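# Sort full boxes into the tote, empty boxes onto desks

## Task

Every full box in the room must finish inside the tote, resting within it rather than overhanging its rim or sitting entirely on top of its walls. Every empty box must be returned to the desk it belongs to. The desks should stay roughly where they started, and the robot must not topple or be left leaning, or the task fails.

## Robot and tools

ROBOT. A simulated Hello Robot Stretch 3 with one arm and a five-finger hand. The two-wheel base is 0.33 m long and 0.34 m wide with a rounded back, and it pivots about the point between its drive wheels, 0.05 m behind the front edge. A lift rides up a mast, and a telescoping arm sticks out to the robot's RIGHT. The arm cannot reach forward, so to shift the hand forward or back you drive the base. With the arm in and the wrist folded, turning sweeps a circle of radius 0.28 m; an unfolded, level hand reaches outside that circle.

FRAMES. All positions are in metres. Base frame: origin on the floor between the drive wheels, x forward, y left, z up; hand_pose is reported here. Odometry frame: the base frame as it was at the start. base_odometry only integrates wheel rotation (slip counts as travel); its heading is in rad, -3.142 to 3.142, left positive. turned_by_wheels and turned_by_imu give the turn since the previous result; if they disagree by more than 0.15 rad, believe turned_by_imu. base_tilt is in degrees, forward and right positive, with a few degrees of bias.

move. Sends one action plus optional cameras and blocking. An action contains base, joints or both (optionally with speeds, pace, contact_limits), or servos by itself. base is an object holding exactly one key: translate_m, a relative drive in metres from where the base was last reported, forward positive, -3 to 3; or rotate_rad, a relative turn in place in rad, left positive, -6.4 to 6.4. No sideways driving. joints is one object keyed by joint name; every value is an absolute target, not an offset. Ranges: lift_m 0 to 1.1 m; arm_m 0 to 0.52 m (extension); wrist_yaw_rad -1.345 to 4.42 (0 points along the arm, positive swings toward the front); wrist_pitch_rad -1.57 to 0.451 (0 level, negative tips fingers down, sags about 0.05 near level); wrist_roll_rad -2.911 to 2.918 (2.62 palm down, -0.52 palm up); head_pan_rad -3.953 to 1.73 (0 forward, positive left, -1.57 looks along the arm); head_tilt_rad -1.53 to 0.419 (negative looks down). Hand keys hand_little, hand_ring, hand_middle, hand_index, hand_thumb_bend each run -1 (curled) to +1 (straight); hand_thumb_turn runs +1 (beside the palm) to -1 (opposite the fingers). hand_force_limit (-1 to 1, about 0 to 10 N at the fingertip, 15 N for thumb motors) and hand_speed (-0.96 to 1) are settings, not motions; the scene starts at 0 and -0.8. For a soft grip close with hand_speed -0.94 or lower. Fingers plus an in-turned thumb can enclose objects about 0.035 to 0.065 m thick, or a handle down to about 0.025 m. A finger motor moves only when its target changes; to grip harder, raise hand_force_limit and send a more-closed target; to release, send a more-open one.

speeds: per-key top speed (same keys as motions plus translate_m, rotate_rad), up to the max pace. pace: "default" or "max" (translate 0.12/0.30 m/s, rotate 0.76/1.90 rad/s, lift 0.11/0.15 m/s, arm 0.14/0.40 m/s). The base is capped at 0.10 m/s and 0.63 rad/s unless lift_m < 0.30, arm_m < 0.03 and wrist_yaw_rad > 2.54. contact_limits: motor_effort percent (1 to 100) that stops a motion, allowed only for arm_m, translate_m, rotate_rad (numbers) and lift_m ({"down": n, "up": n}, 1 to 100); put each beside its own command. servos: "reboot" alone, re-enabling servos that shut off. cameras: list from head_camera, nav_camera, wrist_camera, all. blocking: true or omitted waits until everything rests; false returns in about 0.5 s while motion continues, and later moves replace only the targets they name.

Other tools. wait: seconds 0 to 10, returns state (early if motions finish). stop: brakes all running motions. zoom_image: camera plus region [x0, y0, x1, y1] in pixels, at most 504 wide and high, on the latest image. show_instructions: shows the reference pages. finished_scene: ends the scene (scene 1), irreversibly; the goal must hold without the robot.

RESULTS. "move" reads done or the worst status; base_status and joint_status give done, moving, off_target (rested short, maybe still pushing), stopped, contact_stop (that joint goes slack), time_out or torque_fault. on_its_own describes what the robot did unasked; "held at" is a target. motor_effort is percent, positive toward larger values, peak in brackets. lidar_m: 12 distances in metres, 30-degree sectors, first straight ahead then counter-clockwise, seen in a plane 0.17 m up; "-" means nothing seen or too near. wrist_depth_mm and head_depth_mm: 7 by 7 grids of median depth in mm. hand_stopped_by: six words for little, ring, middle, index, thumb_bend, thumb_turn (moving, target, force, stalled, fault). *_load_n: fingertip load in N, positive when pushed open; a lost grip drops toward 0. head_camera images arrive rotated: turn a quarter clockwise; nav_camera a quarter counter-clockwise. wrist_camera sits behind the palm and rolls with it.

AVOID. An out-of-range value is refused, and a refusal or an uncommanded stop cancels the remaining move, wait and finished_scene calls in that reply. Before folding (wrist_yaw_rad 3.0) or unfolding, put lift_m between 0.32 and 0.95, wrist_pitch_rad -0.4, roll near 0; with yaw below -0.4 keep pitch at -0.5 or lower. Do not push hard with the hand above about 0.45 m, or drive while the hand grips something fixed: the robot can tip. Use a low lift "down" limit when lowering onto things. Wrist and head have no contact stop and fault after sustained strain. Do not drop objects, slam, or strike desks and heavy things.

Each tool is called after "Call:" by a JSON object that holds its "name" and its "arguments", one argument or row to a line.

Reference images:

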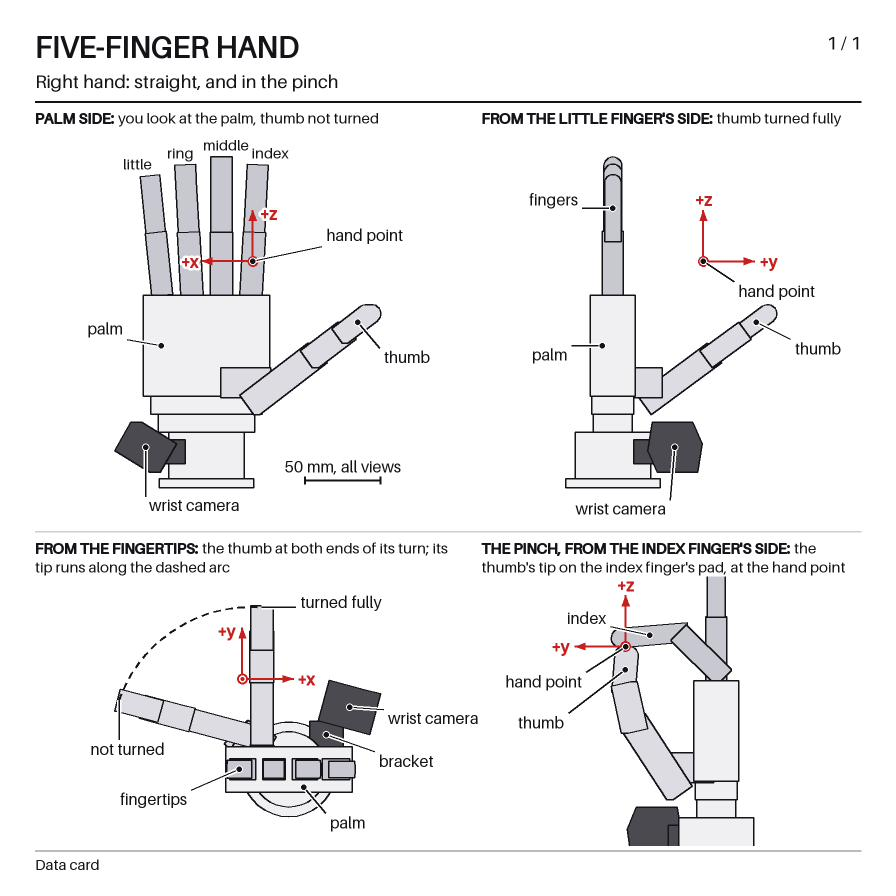

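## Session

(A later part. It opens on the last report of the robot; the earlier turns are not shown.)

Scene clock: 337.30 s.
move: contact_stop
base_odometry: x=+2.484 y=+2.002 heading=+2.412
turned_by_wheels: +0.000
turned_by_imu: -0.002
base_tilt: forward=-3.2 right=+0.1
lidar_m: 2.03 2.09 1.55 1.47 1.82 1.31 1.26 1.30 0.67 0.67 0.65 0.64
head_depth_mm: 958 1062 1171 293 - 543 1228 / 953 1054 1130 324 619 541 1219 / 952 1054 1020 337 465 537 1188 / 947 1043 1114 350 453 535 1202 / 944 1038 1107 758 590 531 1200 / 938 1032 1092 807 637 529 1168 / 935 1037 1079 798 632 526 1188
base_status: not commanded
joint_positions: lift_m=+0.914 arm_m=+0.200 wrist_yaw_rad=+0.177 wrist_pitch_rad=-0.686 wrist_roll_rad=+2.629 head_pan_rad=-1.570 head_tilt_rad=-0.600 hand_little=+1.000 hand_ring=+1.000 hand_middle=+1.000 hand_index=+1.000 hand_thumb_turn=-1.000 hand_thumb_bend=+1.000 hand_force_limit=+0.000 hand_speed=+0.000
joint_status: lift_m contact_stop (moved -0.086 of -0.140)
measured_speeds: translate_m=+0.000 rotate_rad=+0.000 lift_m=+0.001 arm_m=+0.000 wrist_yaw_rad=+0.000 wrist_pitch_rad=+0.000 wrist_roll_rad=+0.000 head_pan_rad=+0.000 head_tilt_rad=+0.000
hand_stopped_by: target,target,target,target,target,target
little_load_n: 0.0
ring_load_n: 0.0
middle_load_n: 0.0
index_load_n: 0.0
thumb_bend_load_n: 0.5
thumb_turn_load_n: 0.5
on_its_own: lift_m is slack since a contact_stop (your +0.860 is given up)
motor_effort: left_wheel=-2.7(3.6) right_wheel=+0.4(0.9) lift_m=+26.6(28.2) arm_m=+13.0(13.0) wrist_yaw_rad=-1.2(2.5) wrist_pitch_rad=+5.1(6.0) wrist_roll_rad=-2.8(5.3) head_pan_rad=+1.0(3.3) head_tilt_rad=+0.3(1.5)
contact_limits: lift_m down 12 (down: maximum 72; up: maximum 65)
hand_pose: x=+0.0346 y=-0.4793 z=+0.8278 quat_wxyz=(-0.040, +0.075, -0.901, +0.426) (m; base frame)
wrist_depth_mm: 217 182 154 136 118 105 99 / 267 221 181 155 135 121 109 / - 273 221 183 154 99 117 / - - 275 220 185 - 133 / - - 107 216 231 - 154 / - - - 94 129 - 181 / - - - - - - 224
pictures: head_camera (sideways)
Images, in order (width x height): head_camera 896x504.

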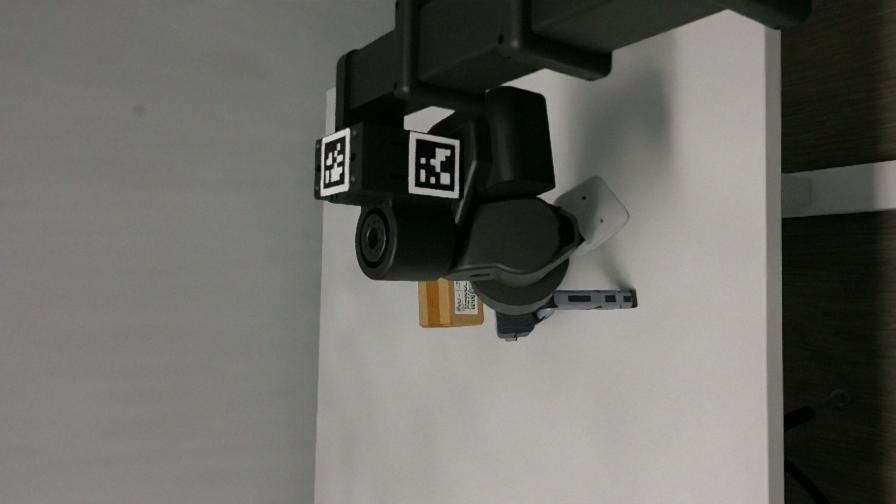

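Call:
{"name": "move", "arguments": {
  "joints": {"lift_m": 1.0}
}}

Call:
{"name": "move", "arguments": {
  "base": {"translate_m": 0.018},
  "joints": {"wrist_yaw_rad": 0.03, "arm_m": 0.40},
  "cameras": ["head_camera"]
}}

Call:
{"name": "zoom_image", "arguments": {
  "camera": "head_camera",
  "region": [330, 180, 530, 380]
}}

Scene clock: 355.00 s.
move: done
base_odometry: x=+2.484 y=+2.002 heading=+2.412
turned_by_wheels: +0.000
turned_by_imu: +0.000
base_tilt: forward=-3.2 right=+0.2
lidar_m: 2.04 2.09 1.55 1.47 1.82 1.32 1.26 1.30 0.67 0.67 0.65 0.65
head_depth_mm: 961 1010 1216 839 660 542 1225 / 957 1010 292 773 656 541 1224 / 947 299 295 409 635 537 1193 / 947 1001 308 364 645 533 1202 / 939 1039 1106 538 625 531 1197 / 932 1041 1090 803 637 528 1177 / 931 1028 1080 800 633 525 1186
base_status: not commanded
joint_positions: lift_m=+1.000 arm_m=+0.200 wrist_yaw_rad=+0.176 wrist_pitch_rad=-0.688 wrist_roll_rad=+2.625 head_pan_rad=-1.570 head_tilt_rad=-0.600 hand_little=+1.000 hand_ring=+1.000 hand_middle=+1.000 hand_index=+1.000 hand_thumb_turn=-1.000 hand_thumb_bend=+1.000 hand_force_limit=+0.000 hand_speed=+0.000
joint_status: all done
measured_speeds: all 0
hand_stopped_by: target,target,target,target,target,target
little_load_n: 0.0
ring_load_n: 0.0
middle_load_n: 0.0
index_load_n: 0.0
thumb_bend_load_n: 0.0
thumb_turn_load_n: 0.0
motor_effort: left_wheel=-2.8(3.3) right_wheel=+0.5(0.9) lift_m=+30.2(32.7) arm_m=-1.6(3.6) wrist_yaw_rad=-1.0(2.1) wrist_pitch_rad=+5.3(5.6) wrist_roll_rad=-1.5(2.8) head_pan_rad=+1.3(2.8) head_tilt_rad=+0.2(1.1)
hand_pose: x=+0.0342 y=-0.4789 z=+0.9134 quat_wxyz=(-0.039, +0.077, -0.901, +0.425) (m; base frame)
wrist_depth_mm: - 295 267 231 205 183 165 / - - 293 266 232 199 181 / - - - 302 267 96 199 / - - - 318 - - 230 / - - - 184 - - 264 / - - - 94 126 - 295 / - - - - - - -
pictures: none

Scene clock: 357.70 s.
move: done
base_odometry: x=+2.471 y=+2.014 heading=+2.412
turned_by_wheels: +0.000
turned_by_imu: +0.000
base_tilt: forward=-3.3 right=+0.1
lidar_m: 2.01 2.08 1.54 1.47 1.84 1.33 1.28 1.33 0.67 0.69 0.63 0.64
head_depth_mm: 965 363 1233 842 661 545 1223 / 938 362 1126 836 656 540 1218 / 913 450 1074 826 650 537 1187 / 934 470 564 761 647 534 1210 / 940 1041 1054 783 641 531 1195 / 936 1040 1091 808 637 528 1175 / 933 1031 1081 799 633 526 1167
base_status: done
joint_positions: lift_m=+1.000 arm_m=+0.400 wrist_yaw_rad=+0.032 wrist_pitch_rad=-0.688 wrist_roll_rad=+2.625 head_pan_rad=-1.570 head_tilt_rad=-0.600 hand_little=+1.000 hand_ring=+1.000 hand_middle=+1.000 hand_index=+1.000 hand_thumb_turn=-1.000 hand_thumb_bend=+1.000 hand_force_limit=+0.000 hand_speed=+0.000
joint_status: all done
measured_speeds: all 0
hand_stopped_by: target,target,target,target,target,target
little_load_n: 0.0
ring_load_n: 0.0
middle_load_n: 0.0
index_load_n: 0.0
thumb_bend_load_n: 0.0
thumb_turn_load_n: 0.0
motor_effort: left_wheel=+5.4(7.3) right_wheel=+3.4(9.1) lift_m=+26.9(30.0) arm_m=+11.0(13.8) wrist_yaw_rad=-1.8(5.1) wrist_pitch_rad=+5.3(5.7) wrist_roll_rad=-1.5(1.6) head_pan_rad=+2.9(2.9) head_tilt_rad=-0.7(1.2)
hand_pose: x=+0.0143 y=-0.6854 z=+0.9134 quat_wxyz=(-0.008, +0.012, -0.904, +0.427) (m; base frame)
wrist_depth_mm: - 293 264 231 154 145 160 / - - 294 267 174 153 175 / - - - 295 267 96 199 / - - - - - - 230 / - - - 162 - - 264 / - - - 94 126 - 292 / - - - - - - -
pictures: head_camera (sideways)
Images, in order (width x height): head_camera 896x504.

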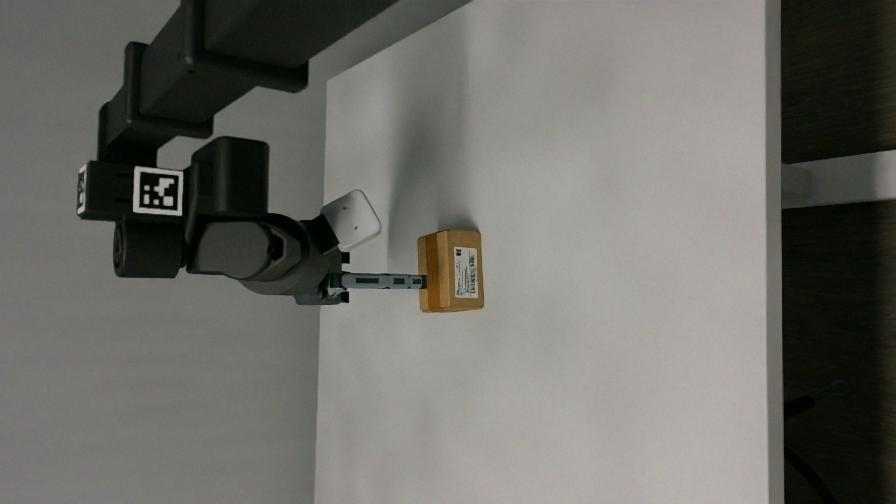

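Scaled by 2.520 from the camera's 896x504 image, which has a finer 1280x720 frame.

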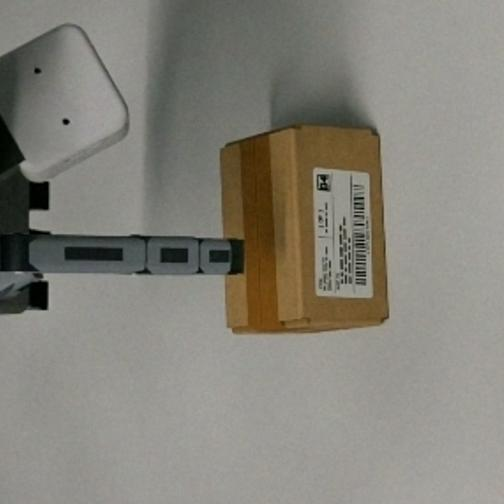

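Call:
{"name": "move", "arguments": {
  "joints": {"lift_m": 0.927, "wrist_yaw_rad": 0.055},
  "contact_limits": {"lift_m": {"down": 12}},
  "speeds": {"lift_m": 0.06},
  "cameras": ["head_camera", "wrist_camera"]
}}

Call:
{"name": "zoom_image", "arguments": {
  "camera": "head_camera",
  "region": [380, 180, 540, 340]
}}

Scene clock: 365.30 s.
move: done
base_odometry: x=+2.471 y=+2.014 heading=+2.412
turned_by_wheels: +0.000
turned_by_imu: +0.000
base_tilt: forward=-3.3 right=+0.2
lidar_m: 2.01 2.07 1.55 1.48 1.85 1.33 1.28 1.32 0.67 0.69 0.63 0.64
head_depth_mm: 958 1067 1131 - 641 532 1222 / 956 1038 372 745 655 539 1216 / 945 999 496 827 649 537 1187 / 943 1014 512 737 646 535 1210 / 942 1037 1101 780 643 531 1207 / 932 1040 1093 805 638 527 1174 / 934 1035 1083 799 634 526 1165
base_status: not commanded
joint_positions: lift_m=+0.927 arm_m=+0.400 wrist_yaw_rad=+0.055 wrist_pitch_rad=-0.688 wrist_roll_rad=+2.625 head_pan_rad=-1.570 head_tilt_rad=-0.600 hand_little=+1.000 hand_ring=+1.000 hand_middle=+1.000 hand_index=+1.000 hand_thumb_turn=-1.000 hand_thumb_bend=+1.000 hand_force_limit=+0.000 hand_speed=+0.000
joint_status: all done
measured_speeds: all 0
hand_stopped_by: target,target,target,target,target,target
little_load_n: 0.0
ring_load_n: 0.0
middle_load_n: 0.0
index_load_n: 0.0
thumb_bend_load_n: 0.0
thumb_turn_load_n: 0.0
motor_effort: left_wheel=-1.0(5.8) right_wheel=+0.8(4.5) lift_m=+29.9(29.9) arm_m=+3.9(6.9) wrist_yaw_rad=+0.2(4.2) wrist_pitch_rad=+5.3(8.4) wrist_roll_rad=-1.5(3.3) head_pan_rad=+1.2(2.3) head_tilt_rad=-1.0(1.6)
contact_limits: lift_m down 12 (down: maximum 72; up: maximum 65)
hand_pose: x=+0.0175 y=-0.6847 z=+0.8404 quat_wxyz=(-0.013, +0.022, -0.904, +0.427) (m; base frame)
wrist_depth_mm: 239 198 171 147 129 116 106 / 287 245 199 170 124 129 117 / - 288 242 129 115 99 129 / - - 288 149 125 94 145 / - - - 182 150 - 168 / - - - 94 129 - 199 / - - - - - - 245
pictures: head_camera (sideways), wrist_camera
Images, in order (width x height): head_camera 896x504, wrist_camera 644x364.

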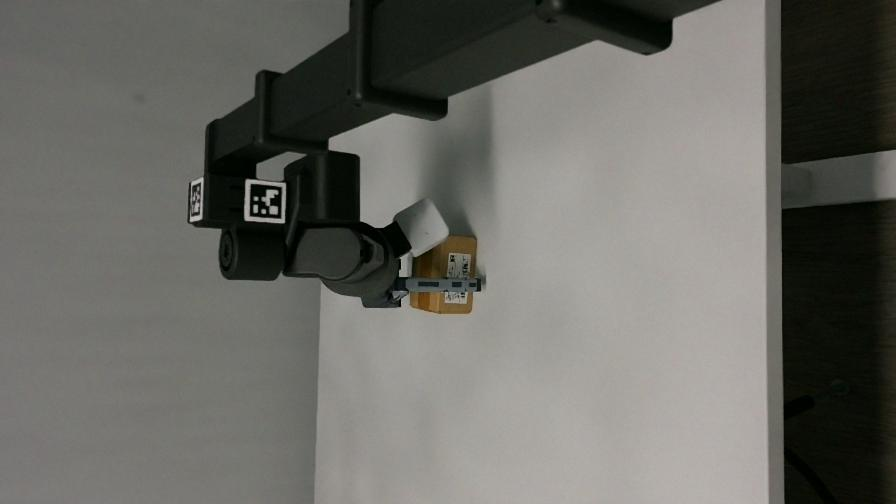

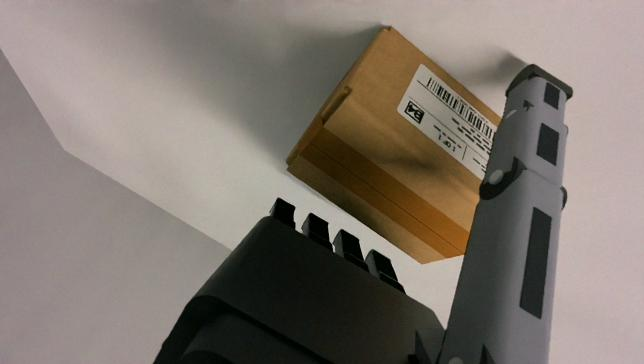

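Scaled by 3.150 from the camera's 896x504 image, which has a finer 1280x720 frame.

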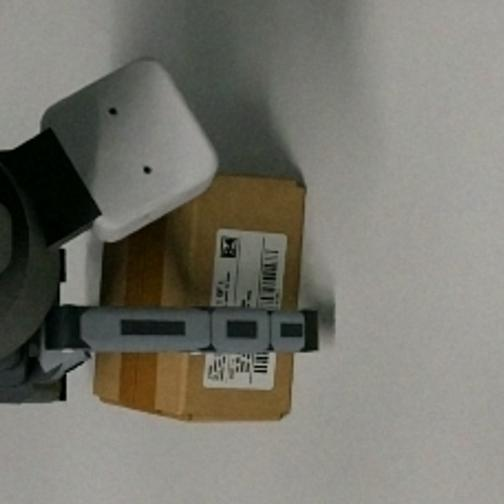

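Call:
{"name": "move", "arguments": {
  "base": {"translate_m": 0.024},
  "joints": {"wrist_yaw_rad": -0.12, "arm_m": 0.414},
  "cameras": ["head_camera", "wrist_camera"]
}}

Call:
{"name": "zoom_image", "arguments": {
  "camera": "head_camera",
  "region": [380, 180, 540, 340]
}}

Scene clock: 373.83 s.
move: done
base_odometry: x=+2.453 y=+2.030 heading=+2.412
turned_by_wheels: +0.000
turned_by_imu: +0.000
base_tilt: forward=-3.3 right=+0.1
lidar_m: 1.98 2.07 1.54 1.47 1.88 1.36 1.30 1.35 0.68 0.63 0.62 1.19
head_depth_mm: 958 1065 1132 - 641 532 1226 / 954 1042 372 747 656 540 1214 / 948 1006 510 823 651 539 1184 / 944 1016 523 748 647 535 1205 / 938 1039 1105 814 642 532 1201 / 935 1031 1097 806 640 528 1175 / 934 1032 1079 800 635 526 1170
base_status: done
joint_positions: lift_m=+0.927 arm_m=+0.414 wrist_yaw_rad=-0.118 wrist_pitch_rad=-0.688 wrist_roll_rad=+2.625 head_pan_rad=-1.570 head_tilt_rad=-0.600 hand_little=+1.000 hand_ring=+1.000 hand_middle=+1.000 hand_index=+1.000 hand_thumb_turn=-1.000 hand_thumb_bend=+1.000 hand_force_limit=+0.000 hand_speed=+0.000
joint_status: all done
measured_speeds: all 0
hand_stopped_by: target,target,target,target,target,target
little_load_n: -0.5
ring_load_n: -0.5
middle_load_n: 0.0
index_load_n: -0.5
thumb_bend_load_n: 0.0
thumb_turn_load_n: 0.0
motor_effort: left_wheel=+5.2(8.5) right_wheel=+2.3(8.6) lift_m=+31.1(31.6) arm_m=+10.6(13.3) wrist_yaw_rad=-1.9(4.1) wrist_pitch_rad=+5.5(5.7) wrist_roll_rad=-1.5(1.6) head_pan_rad=+1.2(2.1) head_tilt_rad=-1.4(2.7)
contact_limits: lift_m down 12 (down: maximum 72; up: maximum 65)
hand_pose: x=-0.0071 y=-0.7032 z=+0.8404 quat_wxyz=(+0.024, -0.056, -0.903, +0.426) (m; base frame)
wrist_depth_mm: 240 200 171 146 125 116 107 / 282 243 199 167 112 121 118 / - 285 245 129 106 100 128 / - - 285 150 126 93 143 / - - - 210 151 - 169 / - - - 94 129 - 200 / - - - - - - 245
pictures: head_camera (sideways), wrist_camera
Images, in order (width x height): head_camera 896x504, wrist_camera 644x364.

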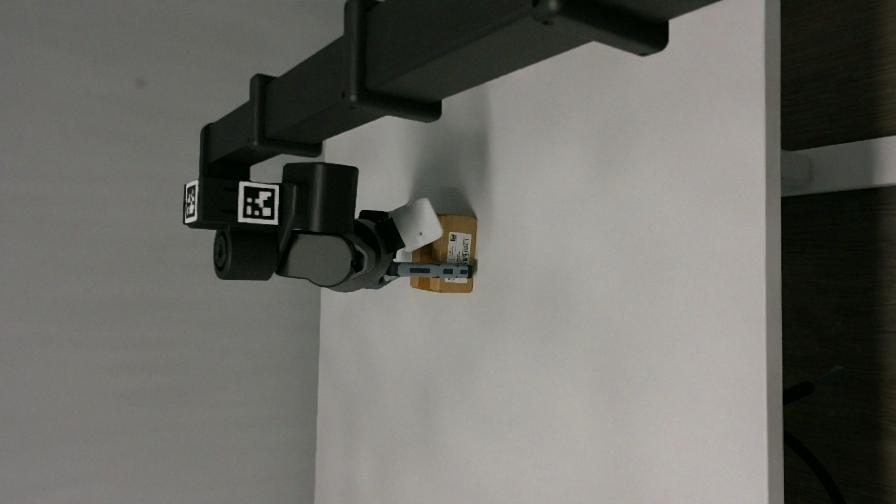

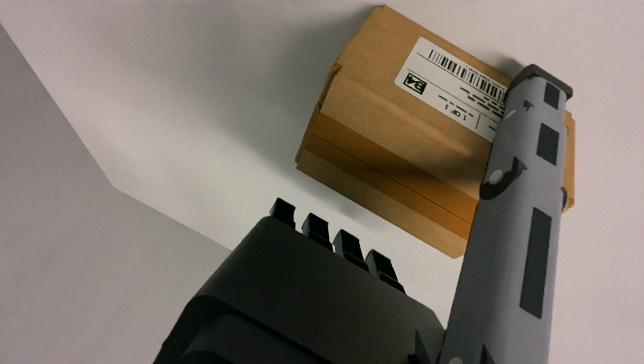

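Scaled by 3.150 from the camera's 896x504 image, which has a finer 1280x720 frame.

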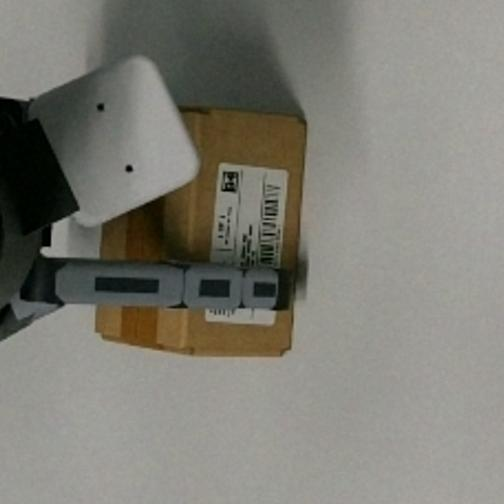

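Call:
{"name": "move", "arguments": {
  "joints": {"hand_index": 0.05, "hand_middle": 0.05, "hand_force_limit": -0.2, "hand_speed": -0.93},
  "cameras": ["head_camera", "wrist_camera"]
}}

Scene clock: 389.37 s.
move: off_target
base_odometry: x=+2.453 y=+2.030 heading=+2.412
turned_by_wheels: +0.000
turned_by_imu: +0.001
base_tilt: forward=-3.2 right=+0.2
lidar_m: 1.99 2.07 1.54 1.48 1.88 1.36 1.31 1.35 0.68 0.64 0.62 1.19
head_depth_mm: 954 1063 1134 - 639 532 1223 / 952 1040 372 748 657 542 1220 / 949 1006 510 822 651 538 1187 / 945 1014 525 746 645 535 1209 / 938 1039 1112 815 642 532 1200 / 940 1031 1098 806 639 529 1174 / 937 1029 1084 798 634 527 1167
base_status: not commanded
joint_positions: lift_m=+0.927 arm_m=+0.414 wrist_yaw_rad=-0.118 wrist_pitch_rad=-0.688 wrist_roll_rad=+2.624 head_pan_rad=-1.570 head_tilt_rad=-0.600 hand_little=+1.000 hand_ring=+1.000 hand_middle=+0.083 hand_index=+0.051 hand_thumb_turn=-1.000 hand_thumb_bend=+1.000 hand_force_limit=-0.200 hand_speed=-0.930
joint_status: hand_middle off_target (ended at +0.083, target +0.050); the others done
measured_speeds: all 0
hand_stopped_by: target,target,force,target,target,target
little_load_n: 0.0
ring_load_n: 0.0
middle_load_n: 5.0
index_load_n: 2.5
thumb_bend_load_n: 0.5
thumb_turn_load_n: 1.0
motor_effort: left_wheel=+5.1(5.7) right_wheel=+2.2(2.7) lift_m=+27.6(28.3) arm_m=-9.4(9.4) wrist_yaw_rad=-0.8(3.1) wrist_pitch_rad=+5.4(5.7) wrist_roll_rad=-1.2(1.6) head_pan_rad=-0.2(2.4) head_tilt_rad=-2.8(3.3)
contact_limits: lift_m down 12 (down: maximum 72; up: maximum 65)
hand_pose: x=-0.0071 y=-0.7032 z=+0.8404 quat_wxyz=(+0.024, -0.056, -0.903, +0.426) (m; base frame)
wrist_depth_mm: 241 199 170 146 124 116 107 / 285 244 200 109 111 120 118 / - 284 244 129 106 100 128 / - - 285 149 126 93 143 / - - - 179 148 - 169 / - - - 94 147 - 200 / - - - - - - 244
pictures: head_camera (sideways), wrist_camera
Images, in order (width x height): head_camera 896x504, wrist_camera 644x364.

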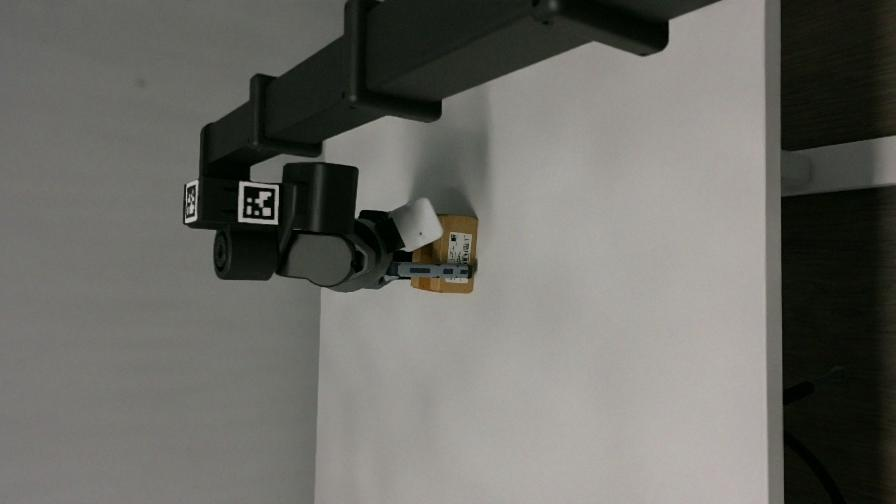

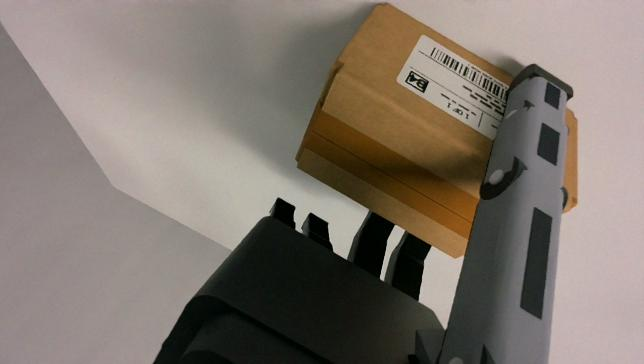

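Call:
{"name": "move", "arguments": {
  "joints": {"hand_thumb_bend": 0.0, "hand_ring": 0.0},
  "cameras": ["head_camera", "wrist_camera"]
}}

Call:
{"name": "zoom_image", "arguments": {
  "camera": "head_camera",
  "region": [380, 180, 540, 340]
}}

Scene clock: 399.00 s.
move: off_target
base_odometry: x=+2.453 y=+2.030 heading=+2.412
turned_by_wheels: +0.000
turned_by_imu: +0.001
base_tilt: forward=-3.2 right=+0.1
lidar_m: 1.99 2.08 1.54 1.47 1.87 1.36 1.30 1.35 0.68 0.64 0.62 1.18
head_depth_mm: 959 1063 1131 - 640 531 1221 / 957 1041 372 749 656 541 1219 / 946 1001 510 823 652 536 1189 / 942 1014 524 748 647 534 1208 / 940 1040 1107 815 644 532 1200 / 936 1036 1095 806 638 528 1176 / 936 1033 1084 799 633 525 1170
base_status: not commanded
joint_positions: lift_m=+0.927 arm_m=+0.414 wrist_yaw_rad=-0.118 wrist_pitch_rad=-0.688 wrist_roll_rad=+2.624 head_pan_rad=-1.570 head_tilt_rad=-0.600 hand_little=+1.000 hand_ring=+0.070 hand_middle=+0.083 hand_index=+0.051 hand_thumb_turn=-1.000 hand_thumb_bend=+0.977 hand_force_limit=-0.200 hand_speed=-0.930
joint_status: hand_ring off_target (ended at +0.070, target +0.000); hand_thumb_bend off_target (ended at +0.977, target +0.000)
measured_speeds: all 0
hand_stopped_by: target,force,force,target,force,target
little_load_n: 0.0
ring_load_n: 5.5
middle_load_n: 5.0
index_load_n: 4.5
thumb_bend_load_n: 6.5
thumb_turn_load_n: 3.5
motor_effort: left_wheel=+5.0(5.7) right_wheel=+2.3(2.6) lift_m=+26.3(32.1) arm_m=+5.3(12.1) wrist_yaw_rad=-1.2(2.9) wrist_pitch_rad=+5.1(5.7) wrist_roll_rad=-1.2(1.3) head_pan_rad=-0.5(1.8) head_tilt_rad=-3.6(4.2)
contact_limits: lift_m down 12 (down: maximum 72; up: maximum 65)
hand_pose: x=-0.0071 y=-0.7033 z=+0.8404 quat_wxyz=(+0.024, -0.056, -0.903, +0.426) (m; base frame)
wrist_depth_mm: 240 199 172 146 124 116 107 / 286 245 200 109 111 120 120 / - 286 245 129 106 100 129 / - - 285 146 126 93 143 / - - - 153 149 - 169 / - - - 95 147 - 200 / - - - - - - 245
pictures: head_camera (sideways), wrist_camera
Images, in order (width x height): head_camera 896x504, wrist_camera 644x364.

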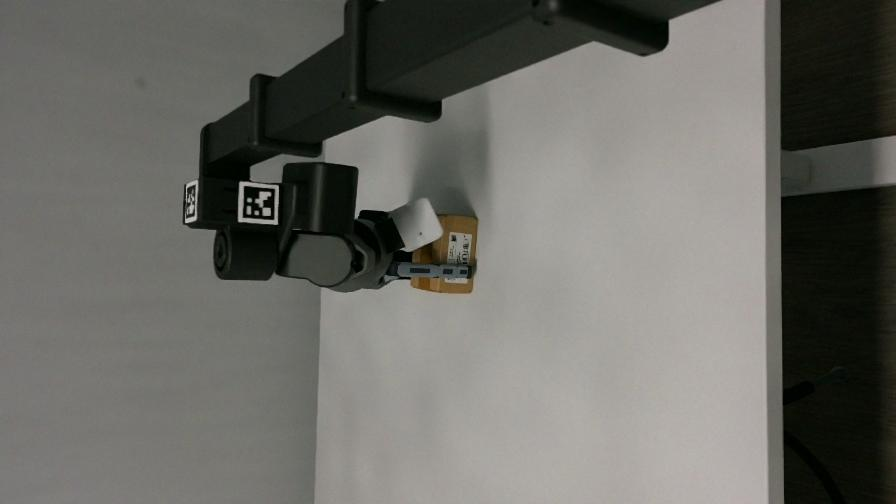

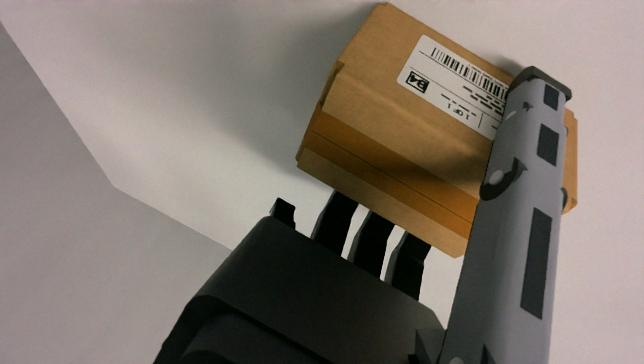

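Scaled by 3.150 from the camera's 896x504 image, which has a finer 1280x720 frame.

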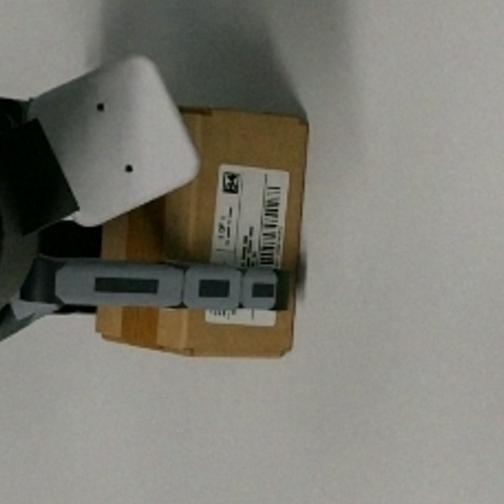

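Call:
{"name": "move", "arguments": {
  "joints": {"lift_m": 0.96},
  "speeds": {"lift_m": 0.03},
  "cameras": ["head_camera", "wrist_camera"]
}}

Call:
{"name": "zoom_image", "arguments": {
  "camera": "head_camera",
  "region": [360, 180, 520, 340]
}}

Scene clock: 403.07 s.
move: done
base_odometry: x=+2.453 y=+2.030 heading=+2.412
turned_by_wheels: +0.000
turned_by_imu: +0.000
base_tilt: forward=-3.3 right=+0.1
lidar_m: 1.99 2.07 1.54 1.47 1.89 1.36 1.31 1.35 0.68 0.64 0.62 1.19
head_depth_mm: 961 1048 283 779 658 545 1231 / 954 435 343 833 657 540 1219 / 947 483 974 822 651 537 1183 / 944 497 537 761 646 536 1208 / 941 1042 1105 811 642 532 1191 / 934 1035 1095 807 640 529 1176 / 934 1034 1083 798 634 527 1171
base_status: not commanded
joint_positions: lift_m=+0.960 arm_m=+0.414 wrist_yaw_rad=-0.118 wrist_pitch_rad=-0.690 wrist_roll_rad=+2.624 head_pan_rad=-1.570 head_tilt_rad=-0.600 hand_little=+1.000 hand_ring=+0.069 hand_middle=+0.083 hand_index=+0.050 hand_thumb_turn=-1.000 hand_thumb_bend=+0.976 hand_force_limit=-0.200 hand_speed=-0.930
joint_status: all done
measured_speeds: all 0
hand_stopped_by: target,force,force,target,force,target
little_load_n: 0.0
ring_load_n: 0.5
middle_load_n: 0.0
index_load_n: 0.0
thumb_bend_load_n: 0.0
thumb_turn_load_n: 0.0
motor_effort: left_wheel=+5.4(5.6) right_wheel=+2.2(2.5) lift_m=+31.2(33.7) arm_m=+5.9(11.6) wrist_yaw_rad=-2.1(2.7) wrist_pitch_rad=+5.7(6.0) wrist_roll_rad=-1.0(1.2) head_pan_rad=-0.1(2.0) head_tilt_rad=-4.8(4.8)
hand_pose: x=-0.0071 y=-0.7027 z=+0.8730 quat_wxyz=(+0.024, -0.056, -0.903, +0.425) (m; base frame)
wrist_depth_mm: 284 252 215 186 123 139 133 / - 291 253 207 127 122 144 / - - 292 252 147 100 163 / - - - 274 168 - 183 / - - - 154 166 - 211 / - - - 94 146 - 253 / - - - - - - 289
pictures: head_camera (sideways), wrist_camera
Images, in order (width x height): head_camera 896x504, wrist_camera 644x364.

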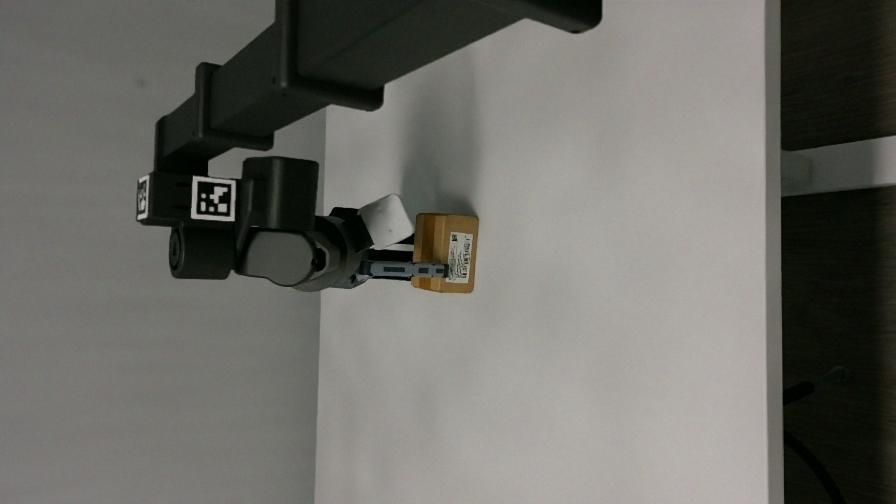

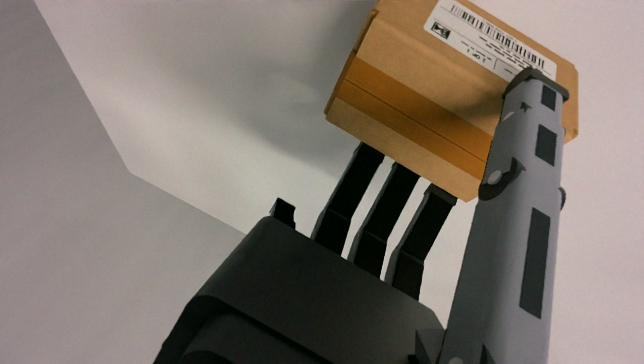

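Scaled by 3.150 from the camera's 896x504 image, which has a finer 1280x720 frame.

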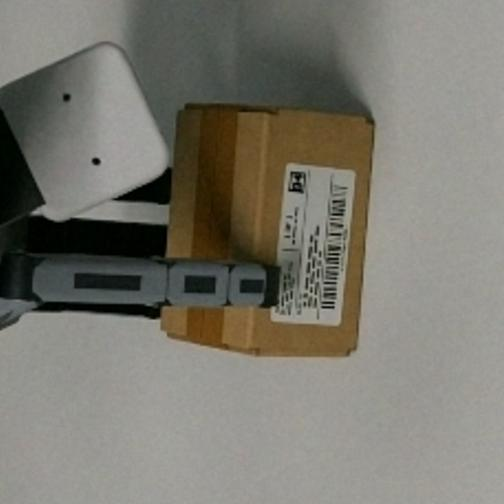

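Call:
{"name": "move", "arguments": {
  "joints": {"hand_index": 0.4, "hand_middle": 0.4, "hand_ring": 0.4, "hand_thumb_bend": 1.0, "hand_speed": -0.5}
}}

Call:
{"name": "move", "arguments": {
  "joints": {"lift_m": 0.924},
  "contact_limits": {"lift_m": {"down": 12}},
  "speeds": {"lift_m": 0.04}
}}

Call:
{"name": "move", "arguments": {
  "joints": {"hand_index": -0.1, "hand_middle": -0.1, "hand_ring": -0.1, "hand_force_limit": 0.3, "hand_speed": -0.93}
}}

Call:
{"name": "move", "arguments": {
  "joints": {"hand_thumb_bend": 0.2, "hand_force_limit": 0.4},
  "cameras": ["head_camera", "wrist_camera"]
}}

Scene clock: 409.20 s.
move: done
base_odometry: x=+2.453 y=+2.030 heading=+2.412
turned_by_wheels: +0.000
turned_by_imu: +0.000
base_tilt: forward=-3.3 right=+0.1
lidar_m: 1.99 2.08 1.54 1.47 1.88 1.36 1.30 1.35 0.68 0.64 0.62 1.19
head_depth_mm: 958 1049 283 780 658 544 1223 / 954 436 342 831 654 540 1224 / 949 481 977 823 651 538 1188 / 945 497 537 758 647 534 1204 / 943 1043 1110 812 643 532 1203 / 939 1037 1093 807 639 529 1170 / 931 1029 1079 798 635 525 1169
base_status: not commanded
joint_positions: lift_m=+0.960 arm_m=+0.414 wrist_yaw_rad=-0.118 wrist_pitch_rad=-0.690 wrist_roll_rad=+2.624 head_pan_rad=-1.570 head_tilt_rad=-0.600 hand_little=+1.000 hand_ring=+0.400 hand_middle=+0.400 hand_index=+0.400 hand_thumb_turn=-1.000 hand_thumb_bend=+1.000 hand_force_limit=-0.200 hand_speed=-0.500
joint_status: all done
measured_speeds: all 0
hand_stopped_by: target,target,target,target,target,target
little_load_n: 0.0
ring_load_n: 0.0
middle_load_n: 0.0
index_load_n: 0.0
thumb_bend_load_n: 0.0
thumb_turn_load_n: 0.0
motor_effort: left_wheel=+5.2(5.8) right_wheel=+2.1(2.6) lift_m=+31.7(31.7) arm_m=-8.3(8.3) wrist_yaw_rad=-2.1(3.0) wrist_pitch_rad=+5.8(6.1) wrist_roll_rad=-1.0(1.2) head_pan_rad=+0.9(1.6) head_tilt_rad=-3.5(4.4)
hand_pose: x=-0.0071 y=-0.7027 z=+0.8730 quat_wxyz=(+0.024, -0.056, -0.903, +0.425) (m; base frame)
wrist_depth_mm: 285 252 214 185 123 140 133 / - 291 251 207 127 123 144 / - - 294 254 148 99 163 / - - - 193 190 - 183 / - - - 162 179 - 211 / - - - 94 132 - 253 / - - - - - - 291
pictures: none

Scene clock: 410.60 s.
move: done
base_odometry: x=+2.453 y=+2.030 heading=+2.412
turned_by_wheels: +0.000
turned_by_imu: +0.000
base_tilt: forward=-3.3 right=+0.0
lidar_m: 2.00 2.07 1.54 1.48 1.87 1.36 1.30 1.35 0.68 0.64 0.62 1.18
head_depth_mm: 956 1065 1131 - - 530 1223 / 952 1039 375 745 655 540 1218 / 949 1006 510 824 651 538 1191 / 945 1019 525 738 646 535 1209 / 943 1039 1112 811 643 532 1198 / 934 1035 1090 806 639 529 1179 / 932 1028 1080 798 635 527 1167
base_status: not commanded
joint_positions: lift_m=+0.924 arm_m=+0.414 wrist_yaw_rad=-0.118 wrist_pitch_rad=-0.690 wrist_roll_rad=+2.624 head_pan_rad=-1.570 head_tilt_rad=-0.600 hand_little=+1.000 hand_ring=+0.400 hand_middle=+0.400 hand_index=+0.400 hand_thumb_turn=-1.000 hand_thumb_bend=+1.000 hand_force_limit=-0.200 hand_speed=-0.500
joint_status: all done
measured_speeds: all 0
hand_stopped_by: target,target,target,target,target,target
little_load_n: 0.0
ring_load_n: 0.0
middle_load_n: 0.0
index_load_n: 0.0
thumb_bend_load_n: 0.5
thumb_turn_load_n: 0.0
motor_effort: left_wheel=+5.2(5.9) right_wheel=+2.2(2.5) lift_m=+27.0(30.6) arm_m=-10.8(12.1) wrist_yaw_rad=-0.8(2.9) wrist_pitch_rad=+5.7(6.1) wrist_roll_rad=-1.1(1.2) head_pan_rad=+0.4(2.1) head_tilt_rad=-3.3(4.6)
contact_limits: lift_m down 12 (down: maximum 72; up: maximum 65)
hand_pose: x=-0.0071 y=-0.7027 z=+0.8370 quat_wxyz=(+0.024, -0.056, -0.903, +0.425) (m; base frame)
wrist_depth_mm: 233 196 166 145 121 113 104 / 281 241 195 163 109 119 113 / - 283 238 121 104 100 125 / - - 283 140 121 - 140 / - - - 161 145 - 164 / - - - 94 132 - 194 / - - - - - - 237
pictures: none

Scene clock: 412.77 s.
move: off_target
base_odometry: x=+2.453 y=+2.030 heading=+2.412
turned_by_wheels: +0.000
turned_by_imu: +0.000
base_tilt: forward=-3.3 right=+0.1
lidar_m: 1.99 2.07 1.54 1.48 1.88 1.36 1.31 1.35 0.68 0.64 0.62 1.19
head_depth_mm: 960 1058 1135 - - 531 1220 / 955 1040 375 747 655 540 1223 / 948 1001 510 821 651 537 1186 / 945 1017 525 746 646 533 1205 / 937 1041 1107 812 643 531 1201 / 939 1037 1095 803 638 529 1177 / 934 1033 1080 799 633 525 1172
base_status: not commanded
joint_positions: lift_m=+0.924 arm_m=+0.414 wrist_yaw_rad=-0.118 wrist_pitch_rad=-0.687 wrist_roll_rad=+2.624 head_pan_rad=-1.570 head_tilt_rad=-0.600 hand_little=+1.000 hand_ring=+0.048 hand_middle=+0.075 hand_index=+0.048 hand_thumb_turn=-1.000 hand_thumb_bend=+1.000 hand_force_limit=+0.300 hand_speed=-0.930
joint_status: hand_ring off_target (ended at +0.048, target -0.100); hand_middle off_target (ended at +0.075, target -0.100); hand_index off_target (ended at +0.048, target -0.100); the others done
measured_speeds: all 0
hand_stopped_by: target,force,force,force,target,target
little_load_n: 0.0
ring_load_n: 6.5
middle_load_n: 4.0
index_load_n: 6.0
thumb_bend_load_n: 1.5
thumb_turn_load_n: 1.5
motor_effort: left_wheel=+5.3(5.6) right_wheel=+2.4(2.7) lift_m=+31.0(31.9) arm_m=-9.1(11.1) wrist_yaw_rad=-2.5(3.0) wrist_pitch_rad=+5.5(6.0) wrist_roll_rad=-1.1(1.2) head_pan_rad=-0.1(1.9) head_tilt_rad=-3.4(4.8)
contact_limits: lift_m down 12 (down: maximum 72; up: maximum 65)
hand_pose: x=-0.0072 y=-0.7033 z=+0.8375 quat_wxyz=(+0.024, -0.056, -0.902, +0.426) (m; base frame)
wrist_depth_mm: 235 196 168 145 121 113 105 / 283 240 195 164 107 118 112 / - 287 239 121 104 99 125 / - - 285 141 122 - 140 / - - - 153 147 - 165 / - - - 94 146 - 196 / - - - - - - 239
pictures: none

Scene clock: 416.20 s.
move: off_target
base_odometry: x=+2.453 y=+2.030 heading=+2.412
turned_by_wheels: +0.000
turned_by_imu: +0.000
base_tilt: forward=-3.3 right=+0.1
lidar_m: 1.99 2.08 1.54 1.47 1.88 1.36 1.30 1.35 0.68 0.64 0.62 1.19
head_depth_mm: 961 1058 1138 - - 531 1224 / 952 1037 375 749 655 541 1228 / 949 1002 511 824 651 537 1194 / 947 1012 525 748 647 534 1204 / 941 1039 1106 814 640 532 1194 / 937 1033 1090 807 638 528 1175 / 931 1029 1085 800 633 525 1167
base_status: not commanded
joint_positions: lift_m=+0.924 arm_m=+0.414 wrist_yaw_rad=-0.118 wrist_pitch_rad=-0.687 wrist_roll_rad=+2.624 head_pan_rad=-1.570 head_tilt_rad=-0.600 hand_little=+1.000 hand_ring=+0.048 hand_middle=+0.075 hand_index=+0.048 hand_thumb_turn=-1.000 hand_thumb_bend=+0.969 hand_force_limit=+0.400 hand_speed=-0.930
joint_status: hand_thumb_bend off_target (ended at +0.969, target +0.200); the others done
measured_speeds: all 0
hand_stopped_by: target,force,force,force,force,target
little_load_n: 0.0
ring_load_n: 9.0
middle_load_n: 6.5
index_load_n: 9.0
thumb_bend_load_n: 10.0
thumb_turn_load_n: 3.0
motor_effort: left_wheel=+5.5(5.8) right_wheel=+2.0(2.7) lift_m=+24.6(30.8) arm_m=-6.0(9.5) wrist_yaw_rad=-1.7(2.8) wrist_pitch_rad=+5.3(5.5) wrist_roll_rad=-1.1(1.2) head_pan_rad=-0.4(2.4) head_tilt_rad=-2.9(4.5)
contact_limits: lift_m down 12 (down: maximum 72; up: maximum 65)
hand_pose: x=-0.0072 y=-0.7033 z=+0.8375 quat_wxyz=(+0.024, -0.056, -0.902, +0.426) (m; base frame)
wrist_depth_mm: 235 196 168 145 121 114 105 / 283 241 195 164 109 118 114 / - 288 239 121 104 100 125 / - - 285 141 122 90 139 / - - - 153 147 - 165 / - - - 94 147 - 196 / - - - - - - 240
pictures: head_camera (sideways), wrist_camera
Images, in order (width x height): head_camera 896x504, wrist_camera 644x364.

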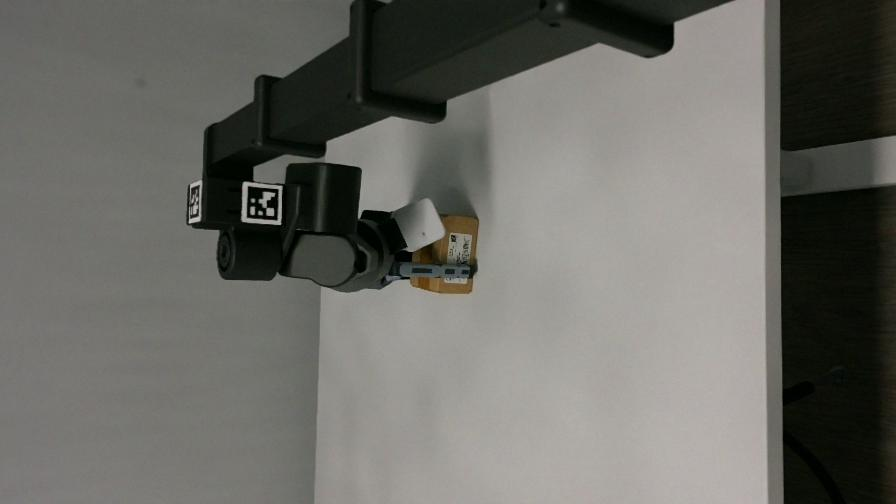

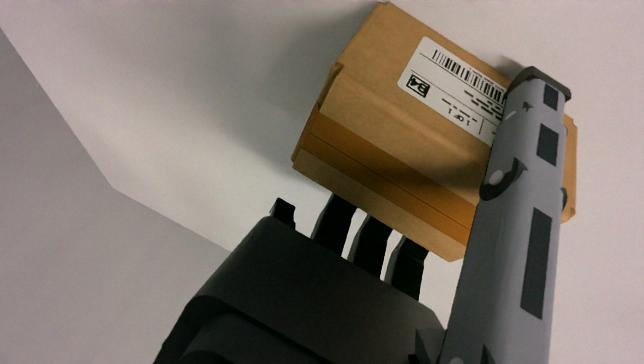

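Call:
{"name": "move", "arguments": {
  "joints": {"lift_m": 0.944},
  "speeds": {"lift_m": 0.02},
  "cameras": ["head_camera", "wrist_camera"]
}}

Scene clock: 419.37 s.
move: done
base_odometry: x=+2.453 y=+2.030 heading=+2.412
turned_by_wheels: +0.000
turned_by_imu: +0.000
base_tilt: forward=-3.3 right=+0.0
lidar_m: 1.99 2.08 1.54 1.48 1.88 1.36 1.30 1.35 0.68 0.63 0.62 1.18
head_depth_mm: 957 1067 327 - 660 544 1226 / 957 1005 345 800 656 540 1216 / 950 511 530 824 652 536 1186 / 945 999 517 756 647 534 1209 / 939 1039 1108 815 642 532 1198 / 937 1040 1092 805 638 528 1178 / 934 1031 1076 799 634 526 1170
base_status: not commanded
joint_positions: lift_m=+0.944 arm_m=+0.414 wrist_yaw_rad=-0.118 wrist_pitch_rad=-0.692 wrist_roll_rad=+2.624 head_pan_rad=-1.570 head_tilt_rad=-0.600 hand_little=+1.000 hand_ring=+0.047 hand_middle=+0.074 hand_index=+0.047 hand_thumb_turn=-1.000 hand_thumb_bend=+0.968 hand_force_limit=+0.400 hand_speed=-0.930
joint_status: all done
measured_speeds: all 0
hand_stopped_by: target,force,force,force,force,target
little_load_n: 0.0
ring_load_n: 2.0
middle_load_n: 0.0
index_load_n: 2.0
thumb_bend_load_n: 2.0
thumb_turn_load_n: 0.5
motor_effort: left_wheel=+5.0(5.7) right_wheel=+2.2(2.7) lift_m=+31.5(33.8) arm_m=-3.0(4.6) wrist_yaw_rad=-0.6(2.4) wrist_pitch_rad=+6.0(6.4) wrist_roll_rad=-1.2(1.2) head_pan_rad=-1.7(1.7) head_tilt_rad=-4.2(4.3)
hand_pose: x=-0.0070 y=-0.7023 z=+0.8568 quat_wxyz=(+0.024, -0.056, -0.903, +0.424) (m; base frame)
wrist_depth_mm: 265 225 194 166 119 128 120 / - 269 223 184 113 118 132 / - - 270 150 125 100 143 / - - - 267 143 - 166 / - - - 154 165 - 191 / - - - 94 147 - 225 / - - - - - - 271
pictures: head_camera (sideways), wrist_camera
Images, in order (width x height): head_camera 896x504, wrist_camera 644x364.

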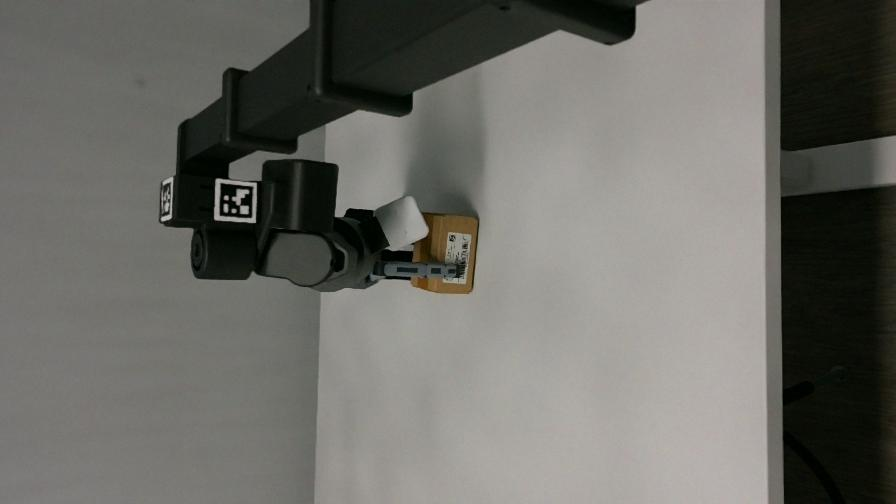

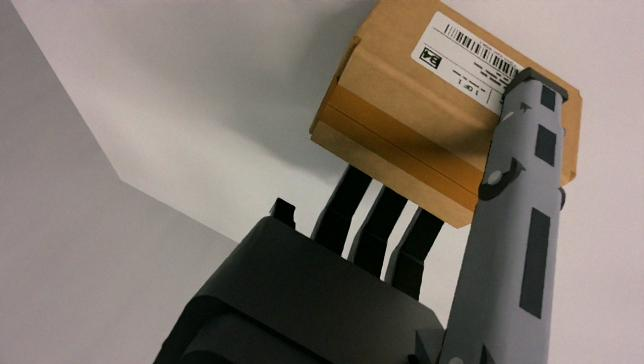

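Call:
{"name": "move", "arguments": {
  "cameras": ["head_camera", "wrist_camera"]
}}

Scene clock: 437.60 s.
base_odometry: x=+2.453 y=+2.030 heading=+2.412
turned_by_wheels: +0.000
turned_by_imu: +0.000
base_tilt: forward=-3.3 right=+0.1
lidar_m: 1.99 2.08 1.54 1.48 1.87 1.36 1.30 1.35 0.68 0.64 0.62 1.19
head_depth_mm: 962 1064 327 - 661 545 1218 / 951 1014 345 801 656 541 1220 / 949 511 529 824 651 537 1184 / 947 998 517 753 645 534 1206 / 940 1038 1106 814 643 531 1202 / 934 1034 1091 806 638 529 1177 / 933 1034 1082 797 635 527 1166
base_status: not commanded
joint_positions: lift_m=+0.944 arm_m=+0.414 wrist_yaw_rad=-0.118 wrist_pitch_rad=-0.692 wrist_roll_rad=+2.624 head_pan_rad=-1.570 head_tilt_rad=-0.600 hand_little=+1.000 hand_ring=+0.047 hand_middle=+0.074 hand_index=+0.047 hand_thumb_turn=-1.000 hand_thumb_bend=+0.968 hand_force_limit=+0.400 hand_speed=-0.930
joint_status: all done
measured_speeds: all 0
hand_stopped_by: target,force,force,force,force,target
little_load_n: 0.0
ring_load_n: 1.5
middle_load_n: 0.0
index_load_n: 2.0
thumb_bend_load_n: 2.0
thumb_turn_load_n: 0.0
motor_effort: left_wheel=+5.5(5.7) right_wheel=+2.3(2.7) lift_m=+26.0(33.8) arm_m=-0.3(4.6) wrist_yaw_rad=-1.4(2.4) wrist_pitch_rad=+6.2(6.4) wrist_roll_rad=-1.2(1.2) head_pan_rad=-1.4(1.7) head_tilt_rad=-3.8(4.3)
hand_pose: x=-0.0070 y=-0.7023 z=+0.8568 quat_wxyz=(+0.024, -0.056, -0.903, +0.424) (m; base frame)
wrist_depth_mm: 266 225 193 166 118 128 120 / - 269 223 184 112 118 132 / - - 271 150 125 100 143 / - - - 267 144 - 165 / - - - 153 166 - 191 / - - - 94 147 - 225 / - - - - - - 271
pictures: head_camera (sideways), wrist_camera
Images, in order (width x height): head_camera 896x504, wrist_camera 644x364.

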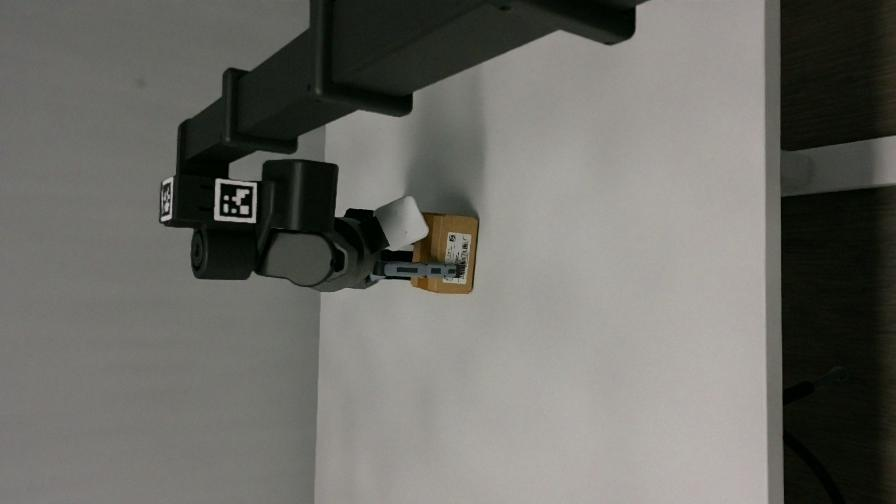

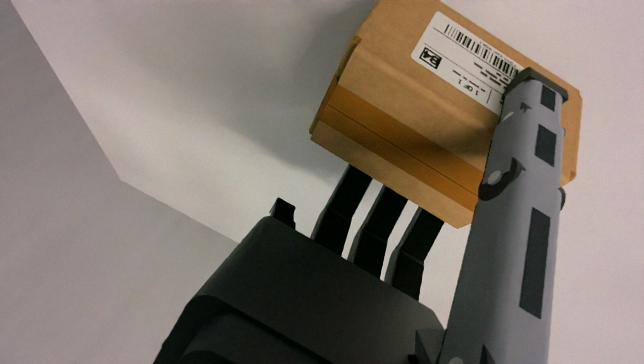

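Call:
{"name": "zoom_image", "arguments": {
  "camera": "head_camera",
  "region": [300, 140, 560, 340]
}}

Call:
{"name": "zoom_image", "arguments": {
  "camera": "wrist_camera",
  "region": [250, 0, 644, 300]
}}

Scaled by 1.938 from the camera's 896x504 image, which has a finer 1280x720 frame.

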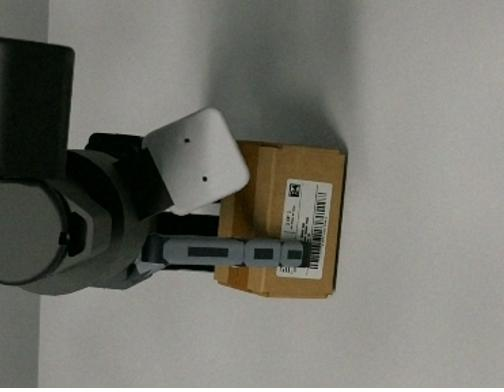

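Scaled by 1.279.

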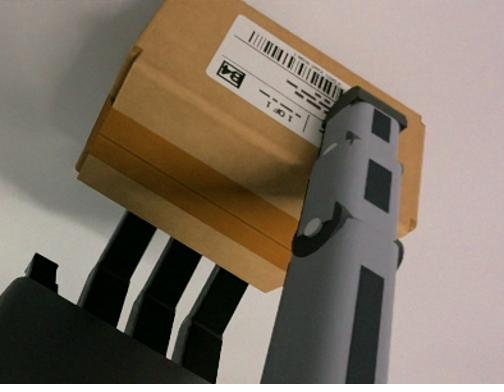

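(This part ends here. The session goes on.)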